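# Pour granules from round-bottom flask into vial

## Task

Transfer the granules out of the round-bottom flask and into the vial. Some leftover grains in the flask or funnel are acceptable, but nothing may be spilled. At the end the flask has to stand upright in its cork ring and the vial upright in its stand; the ring, the stand and the tray must not be moved. Letting the glass flask fall more than a few centimetres can break it, which counts as failure.

## Robot and tools

Robot: two UR-type arms, left_arm and right_arm, each on its own carriage on one floor track (left_rail and right_rail). Each arm has a Robotiq 140 mm two-finger gripper whose fingers can fold if pushed near the palm or pressed tip-first against a surface. Grip parts near the fingertips for a firm hold.

Scene frame: fixed to the table, metres. Table top is z = 0, +z up, +x is the direction the arms face, +y is to their left. The track runs along y at x = 0, with y = 0 at its middle, and the table starts at x = 0.17. left_rail is always the carriage at larger y. Each arm base sits at x = 0, y = its carriage position_m, z = 0.04. Gripper frame: fingers point along its +z and close along its y. end_effector_position is the point between the closed pads. Closed fingertips reach about 33 mm past it, fully open ones about 9 mm, and closing pushes the tips about 24 mm further out, so keep clearance above surfaces.

execute_actions(actions, cameras): actions is a list holding one action, or empty to just read state and images. An action may contain:
- rows: up to 15 rows, each applied for one control step (1/30 s). Every row has 18 numbers in [-1, 1]: left_arm's 6 joint values, then its gripper position, force_limit, speed, then the same 9 for right_arm. Both arms are always written out.
- Joint values are offsets, not poses. They are measured from the Joint targets that held when the action began, not from the previous row, so sending the same offset in a new call moves the joint further. Order: shoulder pan, shoulder lift, elbow, wrist 1, wrist 2, wrist 3. Scale: 1.0 = 1.326 rad for pan and lift, 1.989 rad for the other four. Ranges: elbow -3.142 to 3.142 rad, every other joint -6.283 to 6.283. A call asking more than 0.010 rad past a range is refused, and a joint driven to its true end gets the line "joint sent to its limit".
- Gripper numbers are absolute commands. position: +1 fully open (140 mm), about -0.8 pads touching, -1 close until blocked. force_limit: -1 is about 14 N, 0 about 60 N, +1 about 107 N. speed: -1 about 30 mm/s, 0 about 140, +1 about 250. To leave a gripper unchanged, resend its last three numbers; a 0 is itself a command.
- steps: 1 to 450, default 15, never fewer than the number of rows. After the last row the arms keep heading for that row's targets, so allow enough steps for long moves.
- left_rail / right_rail: {position_m, speed_m_s, acceleration_factor} or {stop: true}. position_m is an absolute carriage place in metres along y: left_rail -0.8 to 1.5, right_rail -1.5 to 0.8. speed_m_s 0.01 to 1, acceleration_factor 0.1 to 1 (times 0.75 m/s2). Keep the carriages at least 0.78 m apart. Rows never move carriages, but arm targets ride along with them. After sending position_m, wait with {"steps": n, "until": {"left_rail": {"position_status": ["!=", "moving"]}}} before placing the gripper.
- until: ends the action early once rail conditions hold, e.g. {"all": {"status": "ended"}}. Numeric fields need a comparison such as [">=", 0.5].
cameras: list of names (cam_high, cam_flask, cam_tray, cam_vial, cam_left_wrist, cam_right_wrist); omitted or ["all"] gives all, [] gives none.

Joint speed limits: 1.88 rad/s for pan and lift, 2.83 for the rest. Targets are also clipped to stay near the measured joints and within 100 mm of the current hand place, so big motions need several calls.

Result lines: end_effector_position, end_effector_quat_wxyz and velocities in the scene frame. Joint positions, Joint velocities and Joint targets list per arm: rail (m), then the six joints (rad). Joint torques follow the same order without the rail, include gravity and are noisy. Wrist force and Wrist torque are given in the end effector's axes, plus a line showing the peak since the last shown reading. object_status: 0 moving, 1 blocked while opening, 2 blocked while closing (a grip), 3 reached the commanded position or pads touching. position_measured is in counts: 3 open, 230 closed. To grip harder, raise force_limit and change position, e.g. from -1 to -0.98. Rail fields: position_m, position_status (moving, done, contact_stop, time_out, stopped, stopped_with_arm, stopped_for_other_arm, stopped_for_other_carriage), position_answer (taken or not_taken). "joint command not followed" means the clearance check between the arms altered the targets.

zoom_image(camera, region): region [x0, y0, x1, y1] in pixels of that camera's latest 896x504 image, at most 504x504.
zero_wrist_force(arm): zeroes that arm's wrist sensor; nothing moves.
read_manual(section): licence text only.
finished_scene(scene): scene is 1; ends the episode and reports success.

Avoid: dropping or fast-lowering the flask, tilting it away from over the funnel or vial, and knocking the ring, stand, tray or vial. Hard contact faults an arm for 10 s. Net force of about 150 N, or joint torque at the load limits (pan and lift 287, elbow 130, wrists 46.9 N m), triggers this. Do not let the arms collide, and avoid long stretched holds that overheat the motors. Watch for MOTOR HOT lines. Release the grips and let the carriages stop before finishing.

Each tool is called after ">>>" by a JSON object that holds its "method" and its "body".

## Session

I'll start by reading the current state and looking at all the cameras.

>>> {"method": "execute_actions", "body": {"actions": []}}

Scene clock: 0.00 s.
left_arm: end_effector_position=(+0.6290, +1.2544, +0.1760) position_measured=3 object_status=3 end_effector_quat_wxyz=(+0.000, +0.000, +1.000, +0.000) end_effector_velocity=(+0.000, +0.000, +0.000) end_effector_angular_velocity=(+0.000, +0.000, +0.000) | right_arm: end_effector_position=(+0.6290, -0.8684, +0.1760) position_measured=3 object_status=3 end_effector_quat_wxyz=(+0.000, +0.000, +1.000, +0.000) end_effector_velocity=(+0.000, +0.000, -0.001) end_effector_angular_velocity=(+0.000, +0.001, -0.001)
Joint positions: left_arm=[1.254 -0.281 -1.556 2.144 -2.158 -1.571 -0.281] | right_arm=[-0.868 -0.281 -1.556 2.144 -2.158 -1.571 -0.281]
Joint velocities: left_arm=[0 -0.001 0 0 0 0 0] | right_arm=[0 0 0.001 0 0 0 0.001]
Joint torques (N m): no reading
Wrist force (N): no reading
Wrist torque (N m): no reading
Wrist force, peak (N): no reading
Joint targets: left_arm=[1.254 -0.281 -1.556 2.144 -2.158 -1.571 -0.280] | right_arm=[-0.868 -0.280 -1.556 2.144 -2.158 -1.571 -0.280]
Tool commands: left_gripper/position=+1.0 left_gripper/force_limit=+1.0 left_gripper/speed=+1.0 right_gripper/position=+1.0 right_gripper/force_limit=+1.0 right_gripper/speed=+1.0
left_rail: position_m=1.254 position_status=done
right_rail: position_m=-0.868 position_status=done

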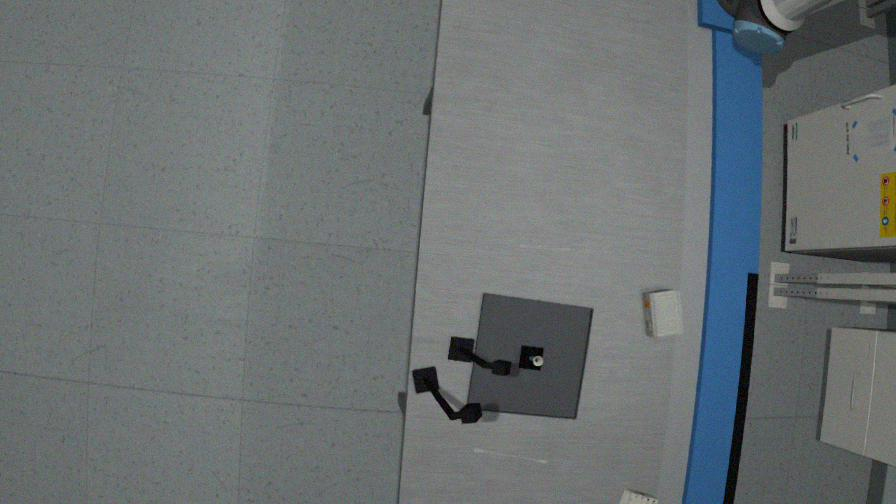

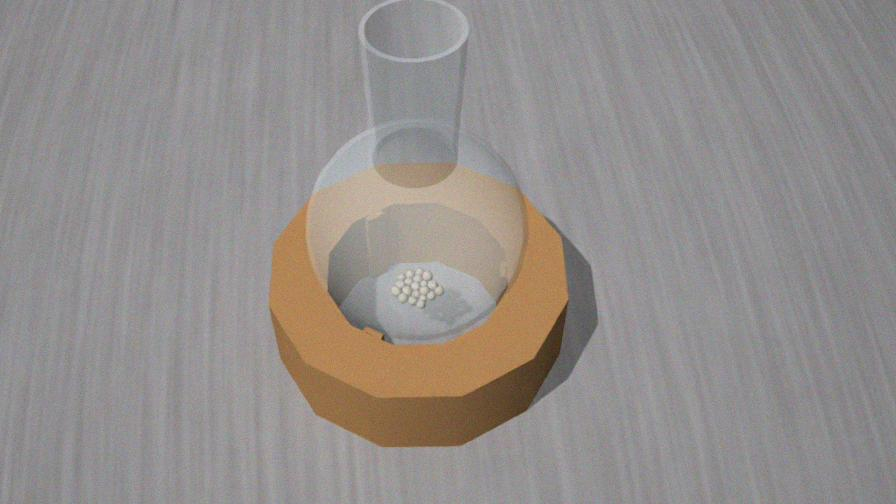

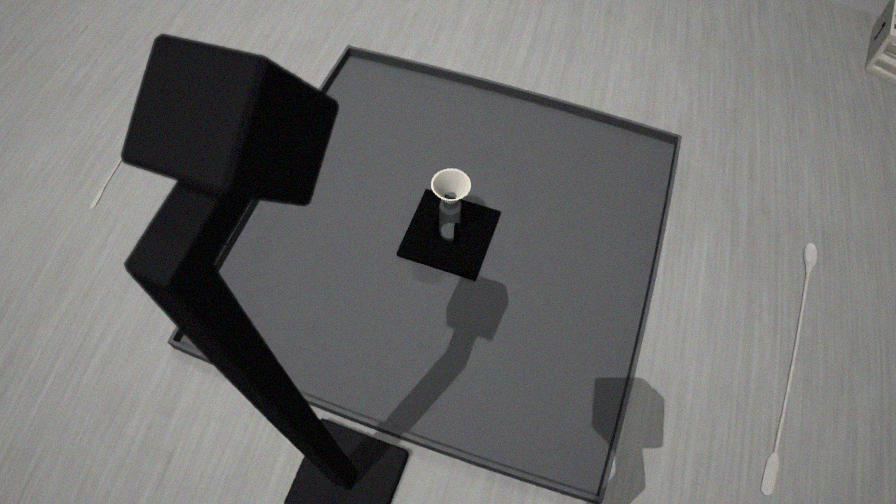

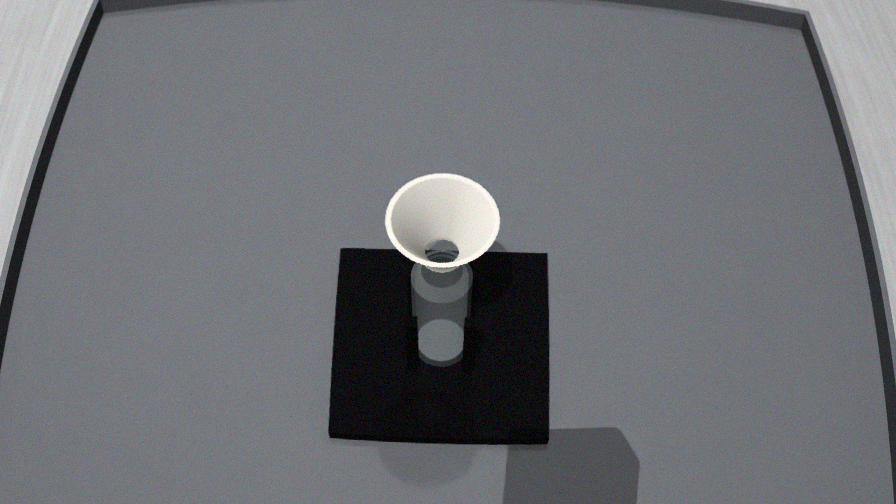

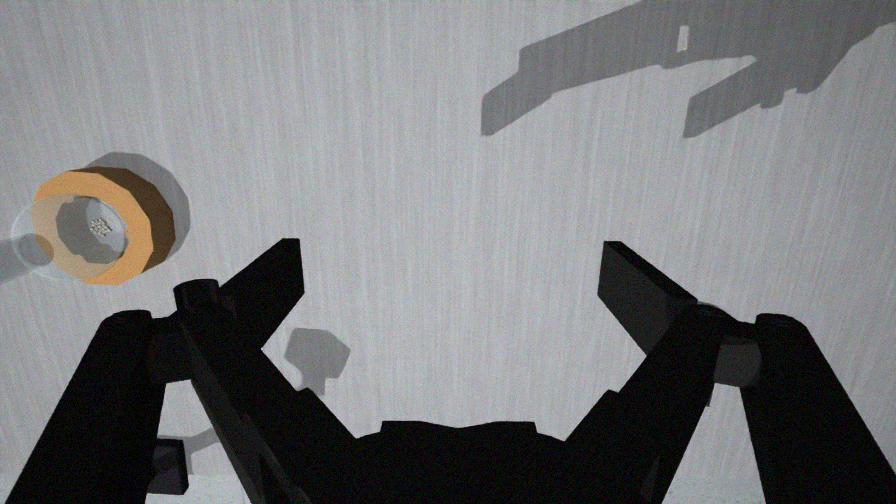

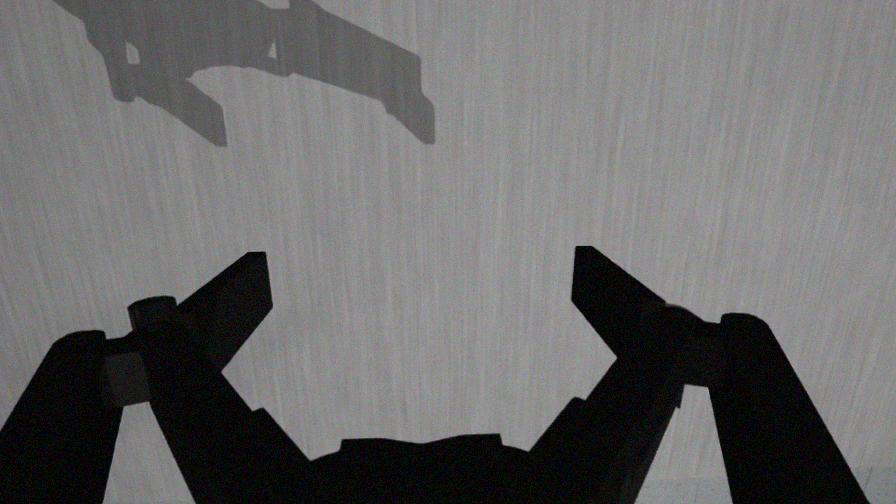

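>>> {"method": "zoom_image", "body": {"camera": "cam_flask", "region": [200, 0, 650, 460]}}

>>> {"method": "zoom_image", "body": {"camera": "cam_vial", "region": [280, 120, 620, 460]}}

>>> {"method": "zoom_image", "body": {"camera": "cam_high", "region": [392, 240, 768, 504]}}

Scaled by 1.096 from the camera's 896x504 image, which has a finer 1280x720 frame.

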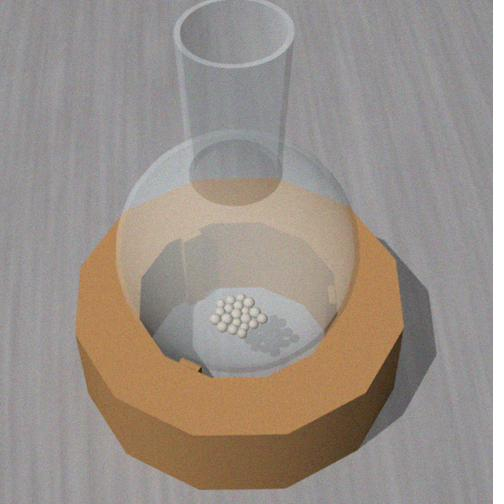

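Scaled by 1.482 from the camera's 896x504 image, which has a finer 1280x720 frame.

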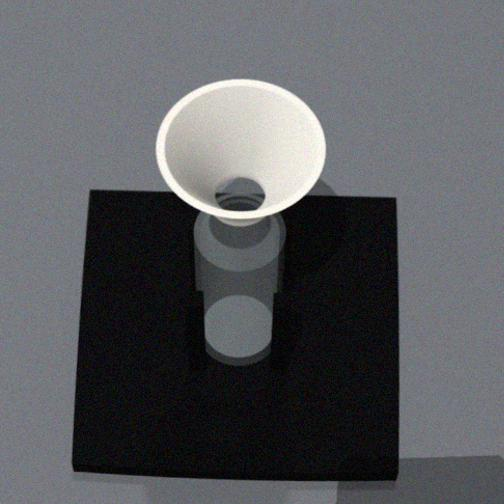

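Scaled by 1.340 from the camera's 896x504 image, which has a finer 1280x720 frame.

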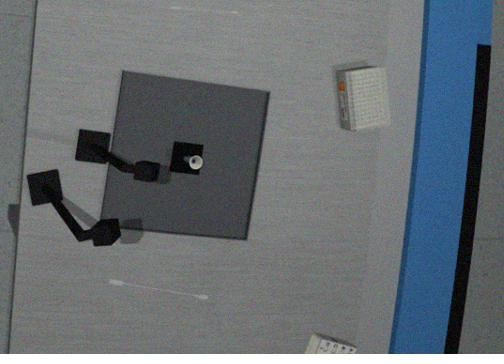

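>>> {"method": "zoom_image", "body": {"camera": "cam_left_wrist", "region": [0, 120, 380, 504]}}

>>> {"method": "zoom_image", "body": {"camera": "cam_tray", "region": [80, 20, 560, 504]}}

Scaled by 1.312 from the camera's 896x504 image, which has a finer 1280x720 frame.

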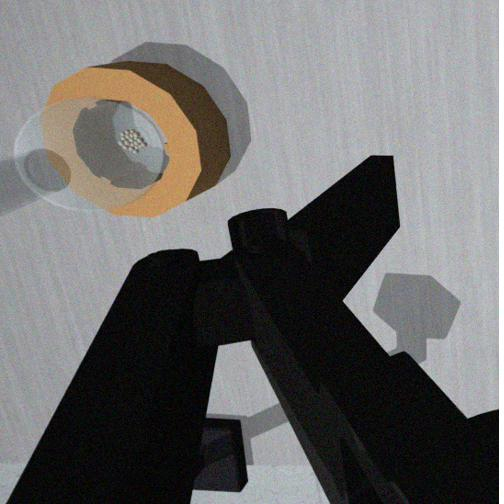

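Scaled by 1.041 from the camera's 896x504 image, which has a finer 1280x720 frame.

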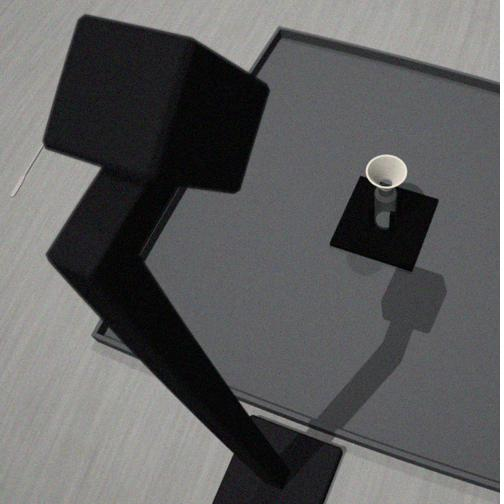

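>>> {"method": "execute_actions", "body": {"actions": [{"left_rail": {"position_m": 0.803}, "rows": [[0.106, 0.0, 0.1428, 0.2515, 0.7898, 0.0704, 1, -0.5, 0, 0, 0, 0, 0, 0, 0, 1, 1, 1]], "steps": 60, "until": {"left_rail": {"position_status": ["!=", "moving"]}}}], "cameras": []}}

Scene clock: 480.27 s.
left_arm: end_effector_position=(+0.5288, +1.2483, +0.3112) position_measured=3 object_status=3 end_effector_quat_wxyz=(-0.176, +0.270, +0.654, +0.685) end_effector_velocity=(+0.001, +0.000, +0.001) end_effector_angular_velocity=(+0.003, +0.000, -0.003) | right_arm: end_effector_position=(+0.6290, -0.8684, +0.1760) position_measured=3 object_status=3 end_effector_quat_wxyz=(+0.000, +0.000, +1.000, +0.000) end_effector_velocity=(+0.000, +0.001, +0.000) end_effector_angular_velocity=(+0.001, +0.000, -0.001)
Joint positions: left_arm=[0.803 -0.14 -1.556 2.428 -1.658 -0.001 -0.141] | right_arm=[-0.868 -0.281 -1.556 2.144 -2.158 -1.571 -0.281]
Joint velocities: left_arm=[0 -0.001 0 0 0 0.004 0] | right_arm=[0 0 0.001 0 0 0.001 0.001]
Joint torques (N m): left_arm=[12.73 -41.66 -18.14 -1.28 5.01 3.32] | right_arm=[0.16 -44.75 -39.65 -4.65 -0.15 0.45]
Wrist force (N): left_arm=[-0.9 -0.1 0.3] | right_arm=[-0.2 0.0 0.8]
Wrist torque (N m): left_arm=[0.09 0.12 -0.08] | right_arm=[-0.01 0.06 0.00]
Wrist force, peak (N): left_arm=[-8.3 -8.6 -10.6] | right_arm=[-0.2 0.4 0.9]
Joint targets: left_arm=[0.803 -0.140 -1.556 2.428 -1.658 0.000 -0.140] | right_arm=[-0.868 -0.280 -1.556 2.144 -2.158 -1.571 -0.280]
left_rail: position_m=0.803 position_status=done
right_rail: position_m=-0.868 position_status=done
No camera images: "cameras" was empty.

>>> {"method": "execute_actions", "body": {"actions": [{"rows": [[0.1056, 0.001, 0.1429, 0.2516, 0.7897, 0.0706, 1, -0.5, 0, 0, 0, 0, 0, 0, 0, 1, 1, 1]], "steps": 30}], "cameras": ["cam_left_wrist", "cam_flask"]}}

Scene clock: 487.80 s.
left_arm: end_effector_position=(+0.5802, +0.9775, +0.1905) position_measured=3 object_status=3 end_effector_quat_wxyz=(+0.000, +0.707, +0.000, +0.707) end_effector_velocity=(+0.000, -0.001, +0.000) end_effector_angular_velocity=(+0.000, +0.001, -0.003) | right_arm: end_effector_position=(+0.6290, -0.8684, +0.1760) position_measured=3 object_status=3 end_effector_quat_wxyz=(+0.000, +0.000, +1.000, +0.000) end_effector_velocity=(+0.000, +0.000, +0.001) end_effector_angular_velocity=(+0.000, +0.000, +0.000)
Joint positions: left_arm=[0.803 0 -1.555 2.712 -1.158 1.57 0] | right_arm=[-0.868 -0.281 -1.556 2.144 -2.158 -1.571 -0.28]
Joint velocities: left_arm=[0 0 0 0 0 0.003 0] | right_arm=[0 0 -0.001 -0.001 0.002 0 0]
Joint torques (N m): left_arm=[13.31 -11.42 -8.84 -1.17 3.35 3.27] | right_arm=[-0.32 -42.71 -41.48 -4.87 0.18 0.57]
Wrist force (N): left_arm=[-1.3 -0.6 0.8] | right_arm=[-0.1 0.1 0.7]
Wrist torque (N m): left_arm=[0.09 0.23 -0.10] | right_arm=[0.03 0.03 0.00]
Wrist force, peak (N): left_arm=[-7.9 21.1 -4.1] | right_arm=[0.3 0.6 1.0]
Joint targets: left_arm=[0.803 0.000 -1.555 2.712 -1.158 1.570 0.000] | right_arm=[-0.868 -0.280 -1.556 2.144 -2.158 -1.571 -0.280]
left_rail: position_m=0.803 position_status=done
right_rail: position_m=-0.868 position_status=done
Images, in order (width x height): cam_flask 896x504, cam_left_wrist 896x504.

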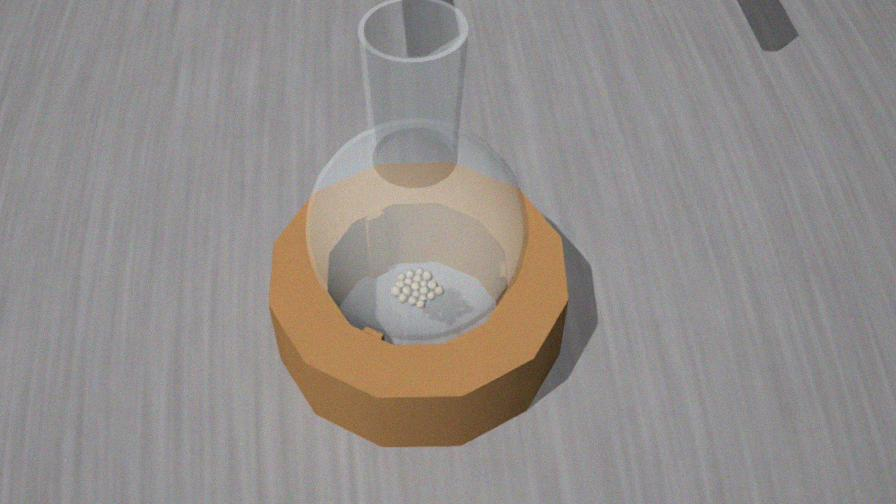

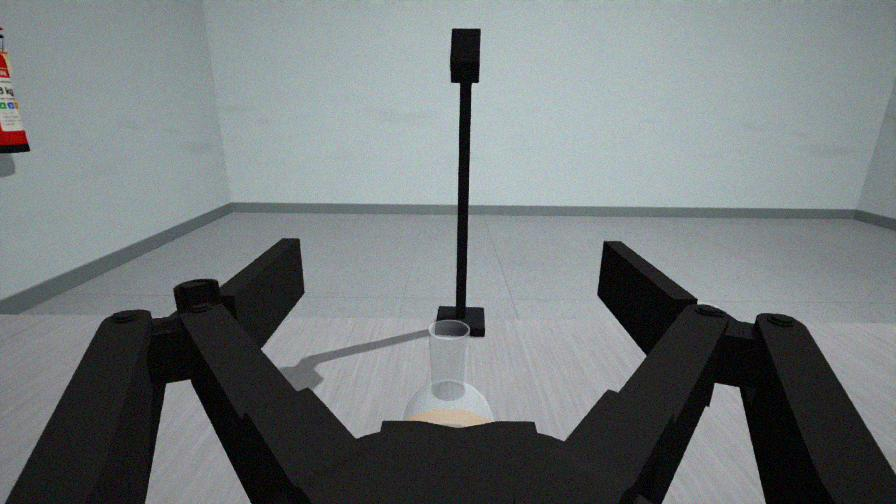

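>>> {"method": "zoom_image", "body": {"camera": "cam_left_wrist", "region": [360, 280, 560, 440]}}

>>> {"method": "zoom_image", "body": {"camera": "cam_left_wrist", "region": [140, 0, 640, 400]}}

Scaled by 2.520 from the camera's 896x504 image, which has a finer 1280x720 frame.

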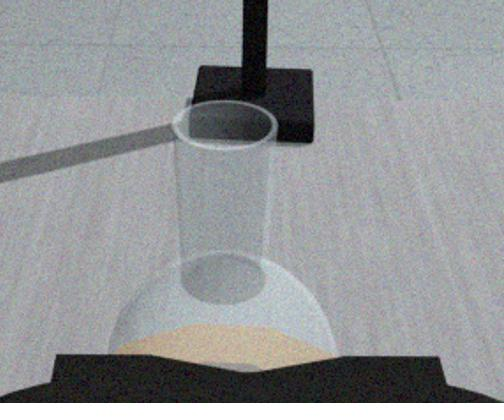

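Scaled by 1.008 from the camera's 896x504 image, which has a finer 1280x720 frame.

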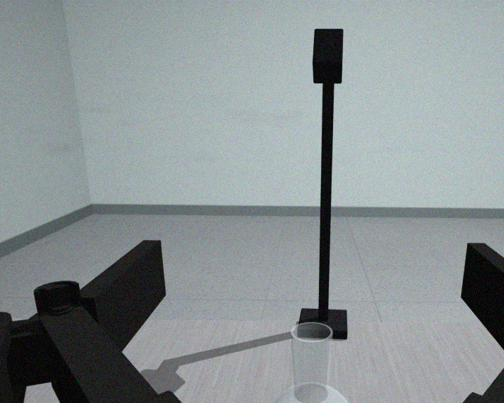

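>>> {"method": "execute_actions", "body": {"actions": [{"rows": [[0,0.0028,0.0002,-0.0021,0,0,1,-0.5,0,0,0,0,0,0,0,1,1,1],[0,0.0108,0.0007,-0.0079,0,0,1,-0.5,0,0,0,0,0,0,0,1,1,1],[0,0.0231,0.0014,-0.0168,0,0,1,-0.5,0,0,0,0,0,0,0,1,1,1],[0,0.0390,0.0024,-0.0284,0,0,1,-0.5,0,0,0,0,0,0,0,1,1,1],[0,0.0576,0.0036,-0.0420,0,0,1,-0.5,0,0,0,0,0,0,0,1,1,1],[0,0.0782,0.0049,-0.0570,0,0,1,-0.5,0,0,0,0,0,0,0,1,1,1],[0,0.1000,0.0062,-0.0729,0,0,1,-0.5,0,0,0,0,0,0,0,1,1,1],[0,0.1222,0.0076,-0.0891,0,0,1,-0.5,0,0,0,0,0,0,0,1,1,1],[0,0.1440,0.0089,-0.1050,0,0,1,-0.5,0,0,0,0,0,0,0,1,1,1],[0,0.1646,0.0102,-0.1200,0,0,1,-0.5,0,0,0,0,0,0,0,1,1,1],[0,0.1832,0.0114,-0.1336,0,0,1,-0.5,0,0,0,0,0,0,0,1,1,1],[0,0.1991,0.0124,-0.1452,0,0,1,-0.5,0,0,0,0,0,0,0,1,1,1],[0,0.2114,0.0131,-0.1541,0,0,1,-0.5,0,0,0,0,0,0,0,1,1,1],[0,0.2194,0.0136,-0.1599,0,0,1,-0.5,0,0,0,0,0,0,0,1,1,1],[0,0.2222,0.0138,-0.1620,0,0,1,-0.5,0,0,0,0,0,0,0,1,1,1]], "steps": 18}], "cameras": ["cam_left_wrist", "cam_flask"]}}

>>> {"method": "zoom_image", "body": {"camera": "cam_left_wrist", "region": [360, 220, 560, 380]}}

Scene clock: 598.70 s.
left_arm: end_effector_position=(+0.5802, +0.9774, +0.1156) position_measured=3 object_status=3 end_effector_quat_wxyz=(+0.000, +0.707, +0.000, +0.707) end_effector_velocity=(+0.000, +0.000, -0.001) end_effector_angular_velocity=(+0.000, +0.001, -0.001) | right_arm: end_effector_position=(+0.6290, -0.8684, +0.1760) position_measured=3 object_status=3 end_effector_quat_wxyz=(+0.000, +0.000, +1.000, +0.000) end_effector_velocity=(+0.000, +0.000, -0.001) end_effector_angular_velocity=(+0.002, +0.001, -0.001)
Joint positions: left_arm=[0.803 0 -1.261 2.739 -1.48 1.57 0] | right_arm=[-0.868 -0.281 -1.556 2.144 -2.158 -1.571 -0.281]
Joint velocities: left_arm=[0 0 0.003 0.001 -0.003 0 0] | right_arm=[0 0 0.001 0 0 0.001 0]
Joint torques (N m): left_arm=[9.54 -24.58 5.77 -4.74 2.39 3.25] | right_arm=[0.55 -44.92 -41.54 -4.5 0.05 0.93]
Wrist force (N): left_arm=[-1.8 -1.0 0.5] | right_arm=[-0.3 0.5 0.7]
Wrist torque (N m): left_arm=[-0.04 0.32 -0.07] | right_arm=[0.10 0.08 0.00]
Wrist force, peak (N): left_arm=[-3.3 -1.0 1.1] | right_arm=[0.0 0.3 1.0]
Joint targets: left_arm=[0.803 0.000 -1.260 2.739 -1.480 1.570 0.000] | right_arm=[-0.868 -0.280 -1.556 2.144 -2.158 -1.571 -0.280]
left_rail: position_m=0.803 position_status=done
right_rail: position_m=-0.868 position_status=done
Images, in order (width x height): cam_flask 896x504, cam_left_wrist 896x504.

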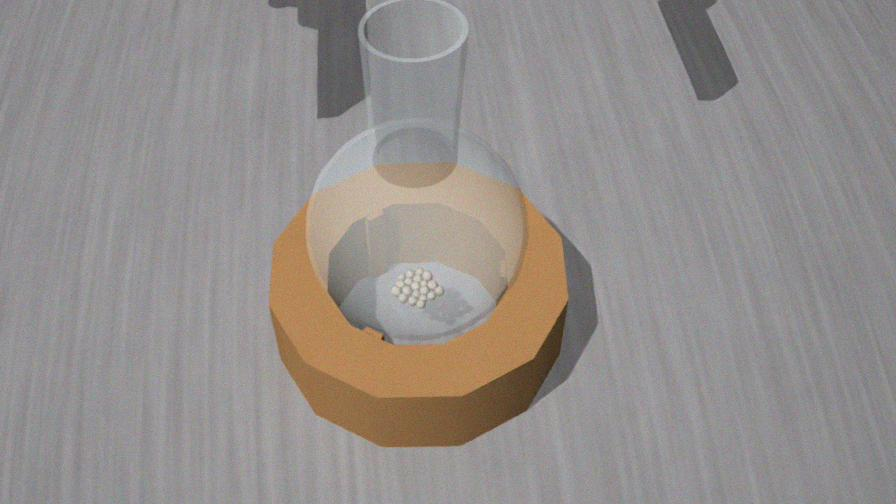

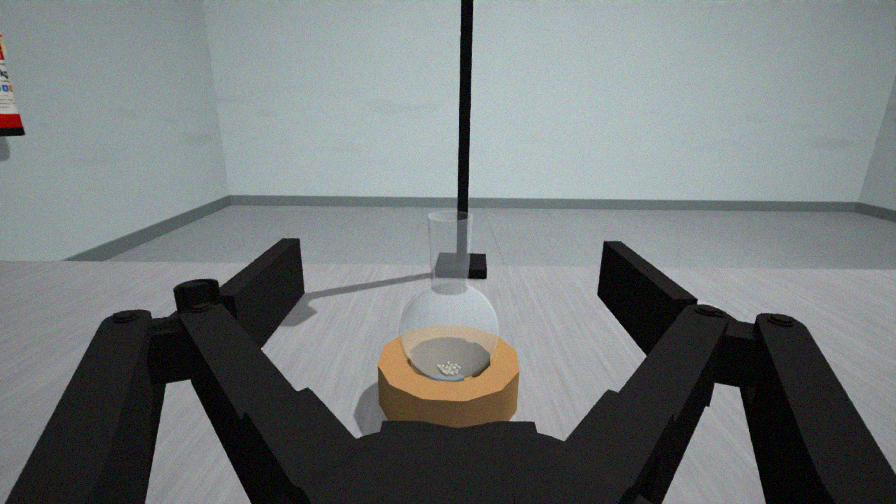

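Scaled by 2.520 from the camera's 896x504 image, which has a finer 1280x720 frame.

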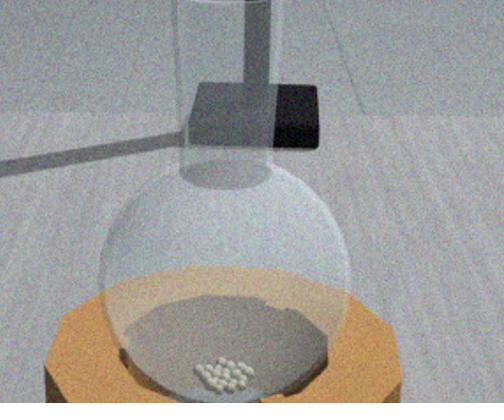

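>>> {"method": "execute_actions", "body": {"actions": [{"rows": [[0,0.0019,-0.0013,0,0,0,0.1,-0.5,0,0,0,0,0,0,0,1,1,1],[0,0.0070,-0.0047,0.0001,0,0,0.1,-0.5,0,0,0,0,0,0,0,1,1,1],[0,0.0141,-0.0095,0.0003,0,0,0.1,-0.5,0,0,0,0,0,0,0,1,1,1],[0,0.0223,-0.0150,0.0004,0,0,0.1,-0.5,0,0,0,0,0,0,0,1,1,1],[0,0.0305,-0.0206,0.0006,0,0,0.1,-0.5,0,0,0,0,0,0,0,1,1,1],[0,0.0376,-0.0254,0.0008,0,0,0.1,-0.5,0,0,0,0,0,0,0,1,1,1],[0,0.0427,-0.0288,0.0009,0,0,0.1,-0.5,0,0,0,0,0,0,0,1,1,1],[0,0.0446,-0.0301,0.0009,0,0,0.1,-0.5,0,0,0,0,0,0,0,1,1,1]], "steps": 15}], "cameras": ["cam_left_wrist", "cam_flask"]}}

>>> {"method": "zoom_image", "body": {"camera": "cam_left_wrist", "region": [290, 180, 610, 420]}}

Scene clock: 661.03 s.
left_arm: end_effector_position=(+0.6145, +0.9774, +0.1032) position_measured=117 object_status=3 end_effector_quat_wxyz=(+0.000, +0.707, +0.000, +0.707) end_effector_velocity=(+0.001, +0.000, -0.001) end_effector_angular_velocity=(+0.001, +0.000, +0.001) | right_arm: end_effector_position=(+0.6290, -0.8684, +0.1760) position_measured=3 object_status=3 end_effector_quat_wxyz=(+0.000, +0.000, +1.000, +0.000) end_effector_velocity=(-0.001, -0.001, +0.001) end_effector_angular_velocity=(-0.002, +0.000, -0.001)
Joint positions: left_arm=[0.803 0 -1.202 2.68 -1.478 1.57 0] | right_arm=[-0.868 -0.281 -1.556 2.144 -2.158 -1.571 -0.281]
Joint velocities: left_arm=[0 0 0.003 -0.002 0 -0.001 0.001] | right_arm=[0 -0.001 -0.001 0 0.001 -0.002 0]
Joint torques (N m): left_arm=[6.37 -27.37 -21 -1.05 1.49 2.94] | right_arm=[2.73 -45.05 -39.45 -4.54 0.1 1]
Wrist force (N): left_arm=[-1.6 -0.8 1.0] | right_arm=[0.1 0.1 0.5]
Wrist torque (N m): left_arm=[0.00 0.20 -0.09] | right_arm=[0.03 -0.03 0.00]
Wrist force, peak (N): left_arm=[-1.9 -0.6 2.2] | right_arm=[0.1 0.4 0.8]
Joint targets: left_arm=[0.803 0.000 -1.201 2.680 -1.478 1.570 0.000] | right_arm=[-0.868 -0.280 -1.556 2.144 -2.158 -1.571 -0.280]
left_rail: position_m=0.803 position_status=done
right_rail: position_m=-0.868 position_status=done
Images, in order (width x height): cam_flask 896x504, cam_left_wrist 896x504.

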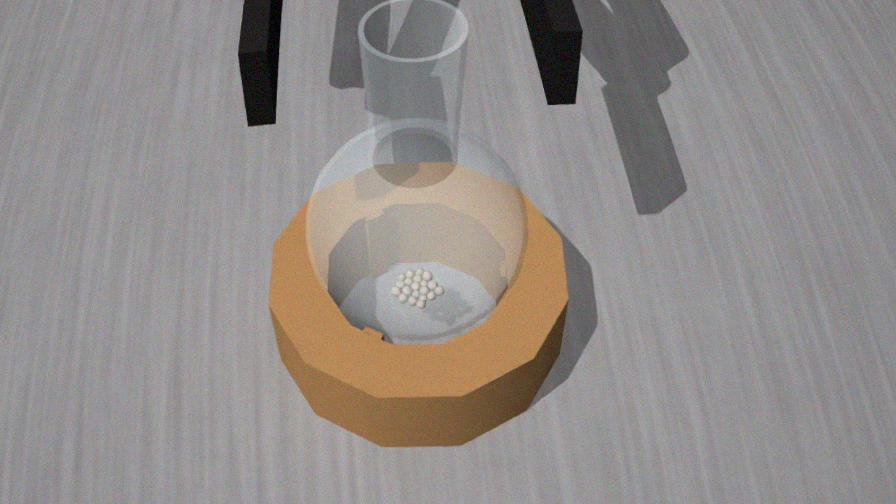

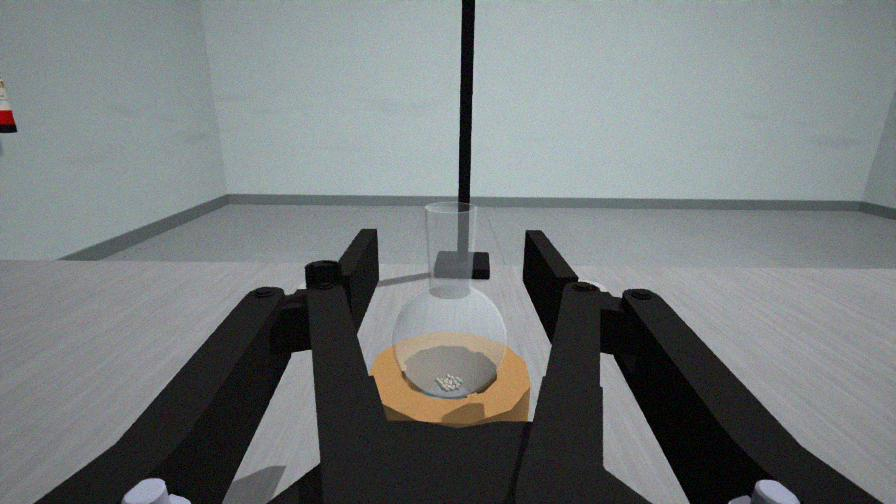

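Scaled by 1.575 from the camera's 896x504 image, which has a finer 1280x720 frame.

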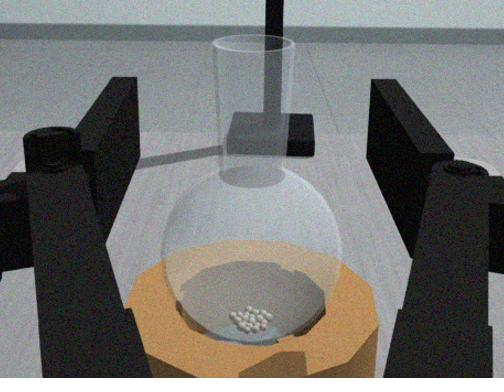

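>>> {"method": "execute_actions", "body": {"actions": [{"rows": [[0,0.0003,-0.0009,0.0007,0,0,-0.2,-0.5,0,0,0,0,0,0,0,1,1,1],[0,0.0010,-0.0033,0.0025,0,0,-0.2,-0.5,0,0,0,0,0,0,0,1,1,1],[0,0.0021,-0.0066,0.0050,0,0,-0.2,-0.5,0,0,0,0,0,0,0,1,1,1],[0,0.0034,-0.0104,0.0079,0,0,-0.2,-0.5,0,0,0,0,0,0,0,1,1,1],[0,0.0046,-0.0142,0.0108,0,0,-0.2,-0.5,0,0,0,0,0,0,0,1,1,1],[0,0.0057,-0.0176,0.0133,0,0,-0.2,-0.5,0,0,0,0,0,0,0,1,1,1],[0,0.0064,-0.0199,0.0151,0,0,-0.2,-0.5,0,0,0,0,0,0,0,1,1,1],[0,0.0067,-0.0208,0.0158,0,0,-0.2,-0.5,0,0,0,0,0,0,0,1,1,1]], "steps": 12}], "cameras": ["cam_left_wrist", "cam_flask"]}}

>>> {"method": "zoom_image", "body": {"camera": "cam_left_wrist", "region": [340, 180, 560, 345]}}

>>> {"method": "zoom_image", "body": {"camera": "cam_flask", "region": [230, 0, 610, 285]}}

Scene clock: 711.43 s.
left_arm: end_effector_position=(+0.6381, +0.9774, +0.1035) position_measured=154 object_status=3 end_effector_quat_wxyz=(+0.000, +0.707, +0.000, +0.707) end_effector_velocity=(+0.002, +0.000, +0.000) end_effector_angular_velocity=(+0.002, +0.001, +0.000) | right_arm: end_effector_position=(+0.6290, -0.8684, +0.1760) position_measured=3 object_status=3 end_effector_quat_wxyz=(+0.000, +0.000, +1.000, +0.000) end_effector_velocity=(-0.001, +0.000, -0.001) end_effector_angular_velocity=(+0.001, +0.003, +0.000)
Joint positions: left_arm=[0.803 0 -1.193 2.639 -1.447 1.57 0] | right_arm=[-0.868 -0.281 -1.556 2.144 -2.158 -1.571 -0.281]
Joint velocities: left_arm=[0 0.001 0.001 -0.003 0.003 0 0.002] | right_arm=[0 0 0.001 0.001 0.001 0 0]
Joint torques (N m): left_arm=[1.83 -30.61 -20.11 -1.34 -1.83 2.23] | right_arm=[3.35 -46.97 -40.39 -4.1 0.04 0.92]
Wrist force (N): left_arm=[-1.5 -0.8 0.8] | right_arm=[0.1 0.1 0.5]
Wrist torque (N m): left_arm=[0.01 0.16 -0.08] | right_arm=[0.02 -0.01 0.00]
Wrist force, peak (N): left_arm=[-2.2 -0.9 1.0] | right_arm=[0.2 0.1 0.9]
Joint targets: left_arm=[0.803 0.000 -1.192 2.638 -1.447 1.570 0.000] | right_arm=[-0.868 -0.280 -1.556 2.144 -2.158 -1.571 -0.280]
left_rail: position_m=0.803 position_status=done
right_rail: position_m=-0.868 position_status=done
Images, in order (width x height): cam_flask 896x504, cam_left_wrist 896x504.

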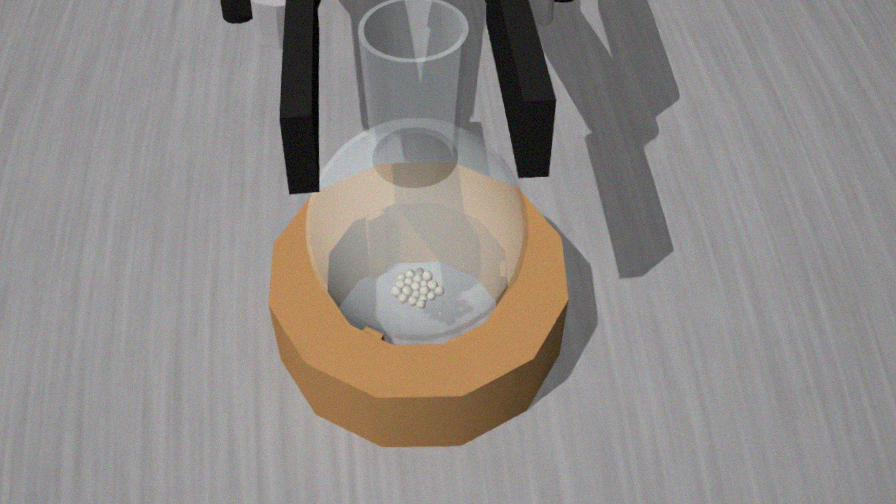

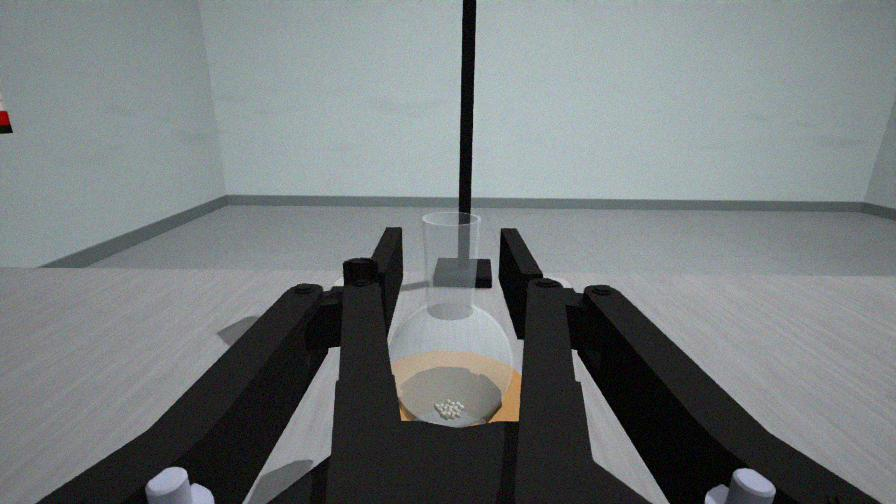

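Scaled by 2.291 from the camera's 896x504 image, which has a finer 1280x720 frame.

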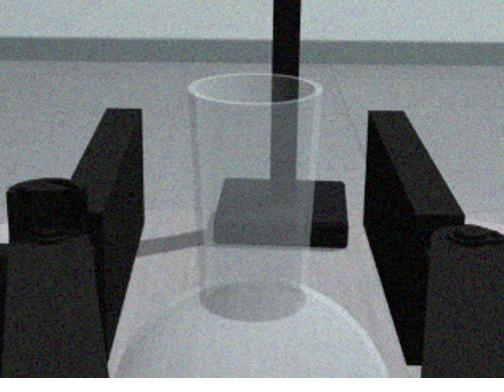

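Scaled by 1.326 from the camera's 896x504 image, which has a finer 1280x720 frame.

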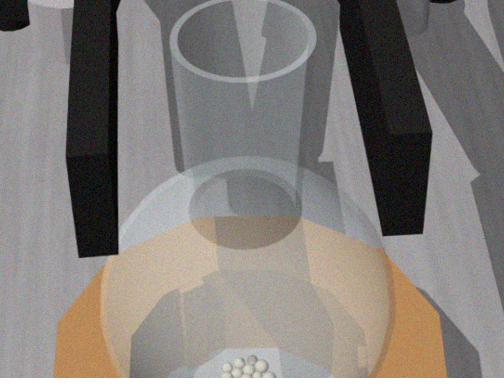

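>>> {"method": "execute_actions", "body": {"actions": [{"rows": [[0,-0.0001,0.0003,-0.0002,0,0,-0.2,-0.5,-1,0,0,0,0,0,0,1,1,1],[0,-0.0004,0.0011,-0.0008,0,0,-0.2,-0.5,-1,0,0,0,0,0,0,1,1,1],[0,-0.0008,0.0022,-0.0017,0,0,-0.2,-0.5,-1,0,0,0,0,0,0,1,1,1],[0,-0.0012,0.0036,-0.0027,0,0,-0.2,-0.5,-1,0,0,0,0,0,0,1,1,1],[0,-0.0017,0.0049,-0.0037,0,0,-0.2,-0.5,-1,0,0,0,0,0,0,1,1,1],[0,-0.0021,0.0060,-0.0046,0,0,-0.2,-0.5,-1,0,0,0,0,0,0,1,1,1],[0,-0.0024,0.0068,-0.0052,0,0,-0.2,-0.5,-1,0,0,0,0,0,0,1,1,1],[0,-0.0025,0.0071,-0.0054,0,0,-0.2,-0.5,-1,0,0,0,0,0,0,1,1,1],[0,-0.0025,0.0071,-0.0054,0,0,-0.2,-0.5,-1,0,0,0,0,0,0,1,1,1],[0,-0.0025,0.0071,-0.0054,0,0,-0.2,-0.5,-1,0,0,0,0,0,0,1,1,1],[0,-0.0025,0.0071,-0.0054,0,0,-0.2,-0.5,-1,0,0,0,0,0,0,1,1,1],[0,-0.0025,0.0071,-0.0054,0,0,-0.2,-0.5,-1,0,0,0,0,0,0,1,1,1],[0,-0.0025,0.0071,-0.0054,0,0,-1,-0.5,-1,0,0,0,0,0,0,1,1,1]], "steps": 60}], "cameras": ["cam_left_wrist", "cam_flask"]}}

Scene clock: 803.73 s.
left_arm: end_effector_position=(+0.6303, +0.9774, +0.1035) position_measured=196 object_status=2 end_effector_quat_wxyz=(+0.000, +0.707, +0.000, +0.707) end_effector_velocity=(+0.000, +0.001, +0.000) end_effector_angular_velocity=(-0.001, +0.000, +0.002) | right_arm: end_effector_position=(+0.6290, -0.8684, +0.1760) position_measured=3 object_status=3 end_effector_quat_wxyz=(+0.000, +0.000, +1.000, +0.000) end_effector_velocity=(-0.001, -0.001, +0.000) end_effector_angular_velocity=(+0.001, +0.001, -0.002)
Joint positions: left_arm=[0.803 0 -1.196 2.652 -1.458 1.57 0] | right_arm=[-0.868 -0.281 -1.556 2.144 -2.158 -1.571 -0.28]
Joint velocities: left_arm=[0 0 0 0 0 -0.002 -0.001] | right_arm=[0 -0.002 -0.001 0.001 0.001 0.001 0]
Joint torques (N m): left_arm=[-3.6 -54.56 0.61 -4.83 -1.99 0.8] | right_arm=[1.38 -43.82 -39.37 -4.32 0.38 1.09]
Wrist force (N): left_arm=[-1.4 -1.0 0.4] | right_arm=[-0.1 0.4 0.5]
Wrist torque (N m): left_arm=[0.01 0.19 -0.08] | right_arm=[0.08 0.03 0.00]
Wrist force, peak (N): left_arm=[-1.9 -1.0 0.7] | right_arm=[-0.1 0.8 0.6]
Joint targets: left_arm=[0.803 0.000 -1.196 2.652 -1.457 1.570 0.000] | right_arm=[-0.868 -0.280 -1.556 2.144 -2.158 -1.571 -0.280]
left_rail: position_m=0.803 position_status=done
right_rail: position_m=-0.868 position_status=done
Images, in order (width x height): cam_flask 896x504, cam_left_wrist 896x504.

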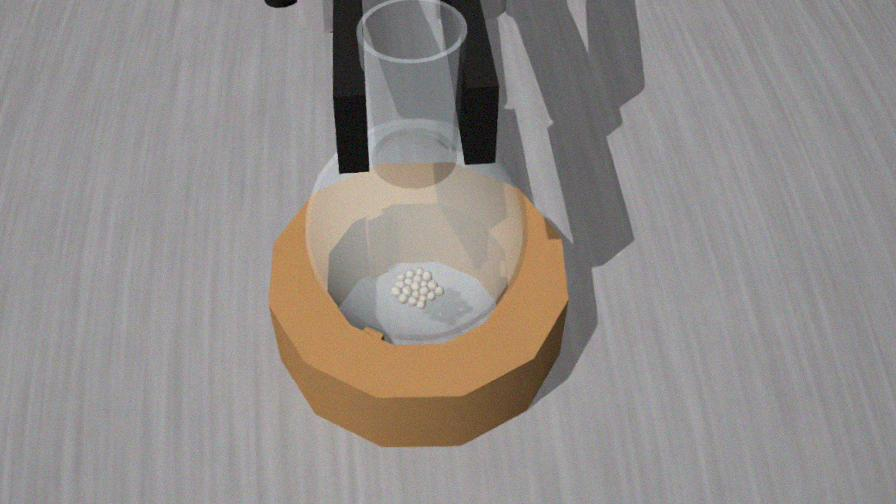

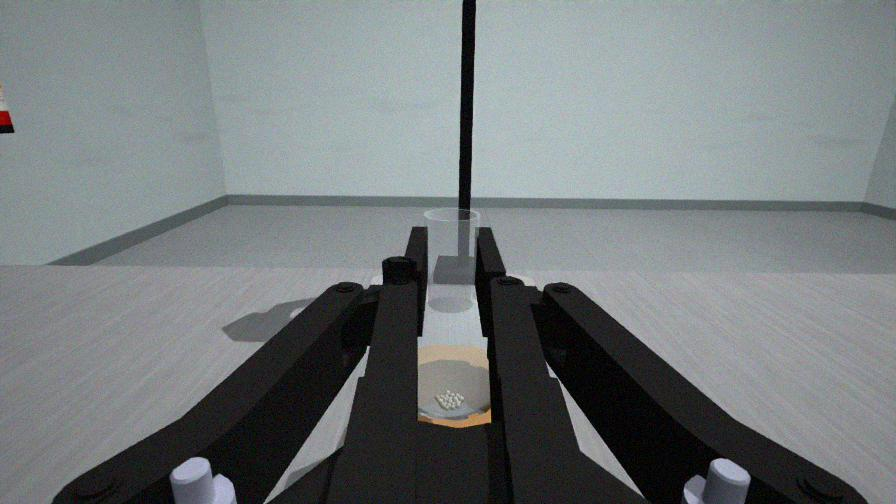

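>>> {"method": "execute_actions", "body": {"actions": [], "cameras": ["cam_flask", "cam_left_wrist"]}}

Scene clock: 826.57 s.
left_arm: end_effector_position=(+0.6303, +0.9773, +0.1035) position_measured=196 object_status=2 end_effector_quat_wxyz=(+0.000, +0.707, +0.000, +0.707) end_effector_velocity=(+0.000, +0.000, +0.000) end_effector_angular_velocity=(+0.000, +0.000, +0.000) | right_arm: end_effector_position=(+0.6290, -0.8684, +0.1760) position_measured=3 object_status=3 end_effector_quat_wxyz=(+0.000, +0.000, +1.000, +0.000) end_effector_velocity=(+0.001, -0.001, +0.000) end_effector_angular_velocity=(-0.002, -0.001, -0.001)
Joint positions: left_arm=[0.803 0 -1.196 2.652 -1.457 1.57 0] | right_arm=[-0.868 -0.281 -1.556 2.144 -2.158 -1.571 -0.281]
Joint velocities: left_arm=[0 0 0 0 0 0.001 0] | right_arm=[0 -0.001 0 0 -0.002 -0.001 0]
Joint torques (N m): left_arm=[-8.6 -47.81 -16.84 -2.04 -1.94 -0.89] | right_arm=[0.93 -46.24 -40.19 -3.91 0.2 1.19]
Wrist force (N): left_arm=[-1.6 -0.9 0.5] | right_arm=[-0.1 0.3 0.5]
Wrist torque (N m): left_arm=[0.05 0.22 -0.08] | right_arm=[0.07 0.03 0.01]
Wrist force, peak (N): left_arm=[-1.9 -1.1 0.9] | right_arm=[-0.5 0.6 0.8]
Joint targets: left_arm=[0.803 0.000 -1.196 2.652 -1.457 1.570 0.000] | right_arm=[-0.868 -0.280 -1.556 2.144 -2.158 -1.571 -0.280]
Tool commands: left_gripper/position=-1.0 left_gripper/force_limit=-0.5 left_gripper/speed=-1.0 right_gripper/position=+1.0 right_gripper/force_limit=+1.0 right_gripper/speed=+1.0
left_rail: position_m=0.803 position_status=done
right_rail: position_m=-0.868 position_status=done
Images, in order (width x height): cam_flask 896x504, cam_left_wrist 896x504.

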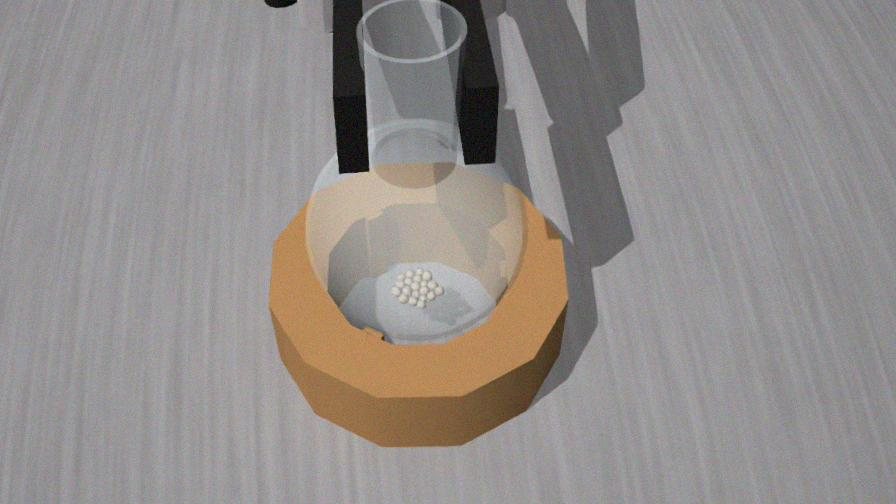

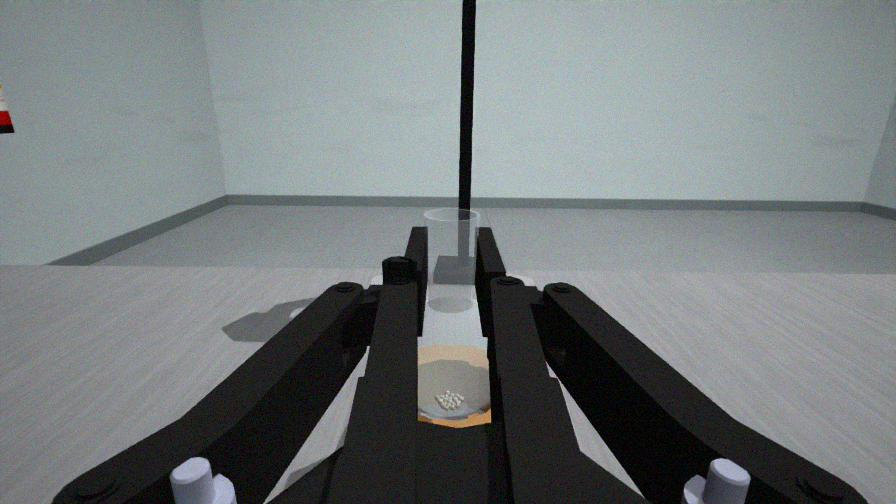

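>>> {"method": "zero_wrist_force", "body": {"arm": "left_arm"}}

>>> {"method": "execute_actions", "body": {"actions": [{"rows": [[0,-0.00152,0,0.00102,0,0,-1,-0.5,-1,0,0,0,0,0,0,1,1,1],[0,-0.00583,-0.00001,0.0039,0,0,-1,-0.5,-1,0,0,0,0,0,0,1,1,1],[0,-0.01249,-0.00004,0.00836,0,0,-1,-0.5,-1,0,0,0,0,0,0,1,1,1],[0,-0.02106,-0.00011,0.01415,0,0,-1,-0.5,-1,0,0,0,0,0,0,1,1,1],[0,-0.03113,-0.00025,0.021,0,0,-1,-0.5,-1,0,0,0,0,0,0,1,1,1],[0,-0.04226,-0.00046,0.02863,0,0,-1,-0.5,-1,0,0,0,0,0,0,1,1,1],[0,-0.05404,-0.00075,0.03678,0,0,-1,-0.5,-1,0,0,0,0,0,0,1,1,1],[0,-0.06602,-0.00112,0.04514,0,0,-1,-0.5,-1,0,0,0,0,0,0,1,1,1],[0,-0.0778,-0.00156,0.05343,0,0,-1,-0.5,-1,0,0,0,0,0,0,1,1,1],[0,-0.08893,-0.00204,0.06133,0,0,-1,-0.5,-1,0,0,0,0,0,0,1,1,1],[0,-0.099,-0.00253,0.06853,0,0,-1,-0.5,-1,0,0,0,0,0,0,1,1,1],[0,-0.10757,-0.00299,0.0747,0,0,-1,-0.5,-1,0,0,0,0,0,0,1,1,1],[0,-0.11423,-0.00337,0.07952,0,0,-1,-0.5,-1,0,0,0,0,0,0,1,1,1],[0,-0.11854,-0.00363,0.08265,0,0,-1,-0.5,-1,0,0,0,0,0,0,1,1,1],[0,-0.12006,-0.00372,0.08376,0,0,-1,-0.5,-1,0,0,0,0,0,0,1,1,1]], "steps": 25}], "cameras": ["cam_flask", "cam_left_wrist"]}}

Wrist force sensor zeroed.

Scene clock: 864.60 s.
left_arm: end_effector_position=(+0.6303, +0.9773, +0.1504) position_measured=196 object_status=2 end_effector_quat_wxyz=(+0.000, +0.707, +0.000, +0.707) end_effector_velocity=(-0.001, +0.000, +0.000) end_effector_angular_velocity=(+0.001, +0.001, +0.001) | right_arm: end_effector_position=(+0.6290, -0.8684, +0.1760) position_measured=3 object_status=3 end_effector_quat_wxyz=(+0.000, +0.000, +1.000, +0.000) end_effector_velocity=(+0.001, +0.001, +0.000) end_effector_angular_velocity=(+0.001, +0.000, +0.001)
Joint positions: left_arm=[0.803 0 -1.355 2.645 -1.291 1.57 0] | right_arm=[-0.868 -0.281 -1.556 2.144 -2.158 -1.571 -0.281]
Joint velocities: left_arm=[0 0.001 -0.003 0.001 0.004 0 0.001] | right_arm=[0 0.001 0.001 -0.001 0 0.001 -0.001]
Joint torques (N m): left_arm=[-8.96 -46.84 -26.79 -1.63 -1.89 -1.12] | right_arm=[2.91 -44.29 -40.57 -4.07 0.36 0.81]
Wrist force (N, zeroed by zero_wrist_force on left_arm): left_arm=[-0.4 -0.1 0.0] | right_arm=[-0.1 -0.1 0.6]
Wrist torque (N m, zeroed by zero_wrist_force on left_arm): left_arm=[-0.09 -0.06 0.01] | right_arm=[-0.02 0.03 0.00]
Wrist force, peak (N, zeroed by zero_wrist_force on left_arm): left_arm=[-1.4 0.3 -0.2] | right_arm=[-0.4 0.6 0.8]
Joint targets: left_arm=[0.803 0.000 -1.355 2.645 -1.291 1.570 0.000] | right_arm=[-0.868 -0.280 -1.556 2.144 -2.158 -1.571 -0.280]
left_rail: position_m=0.803 position_status=done
right_rail: position_m=-0.868 position_status=done
Images, in order (width x height): cam_flask 896x504, cam_left_wrist 896x504.

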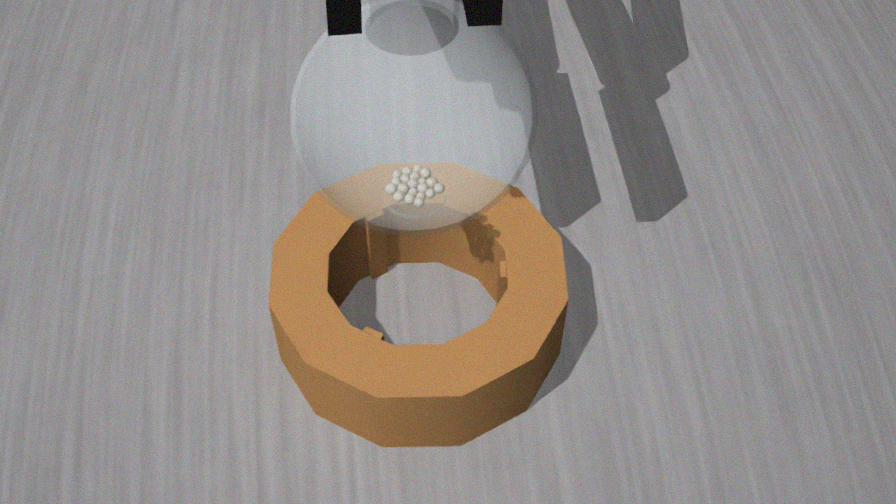

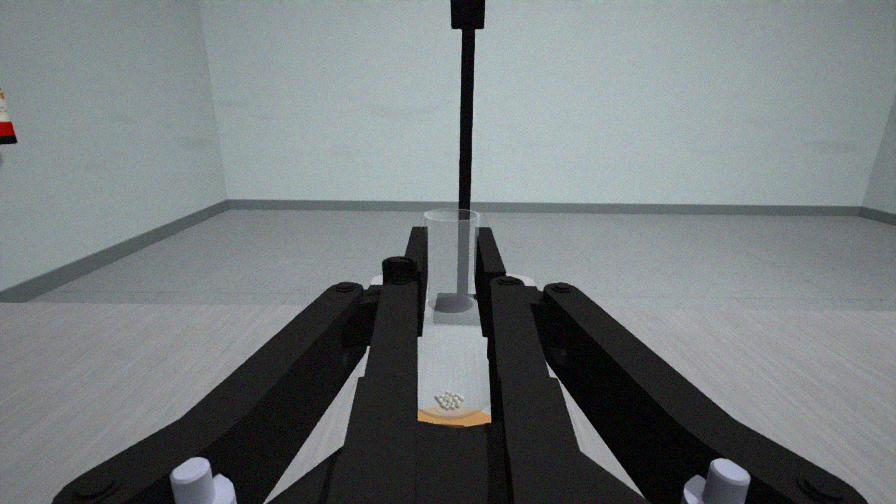

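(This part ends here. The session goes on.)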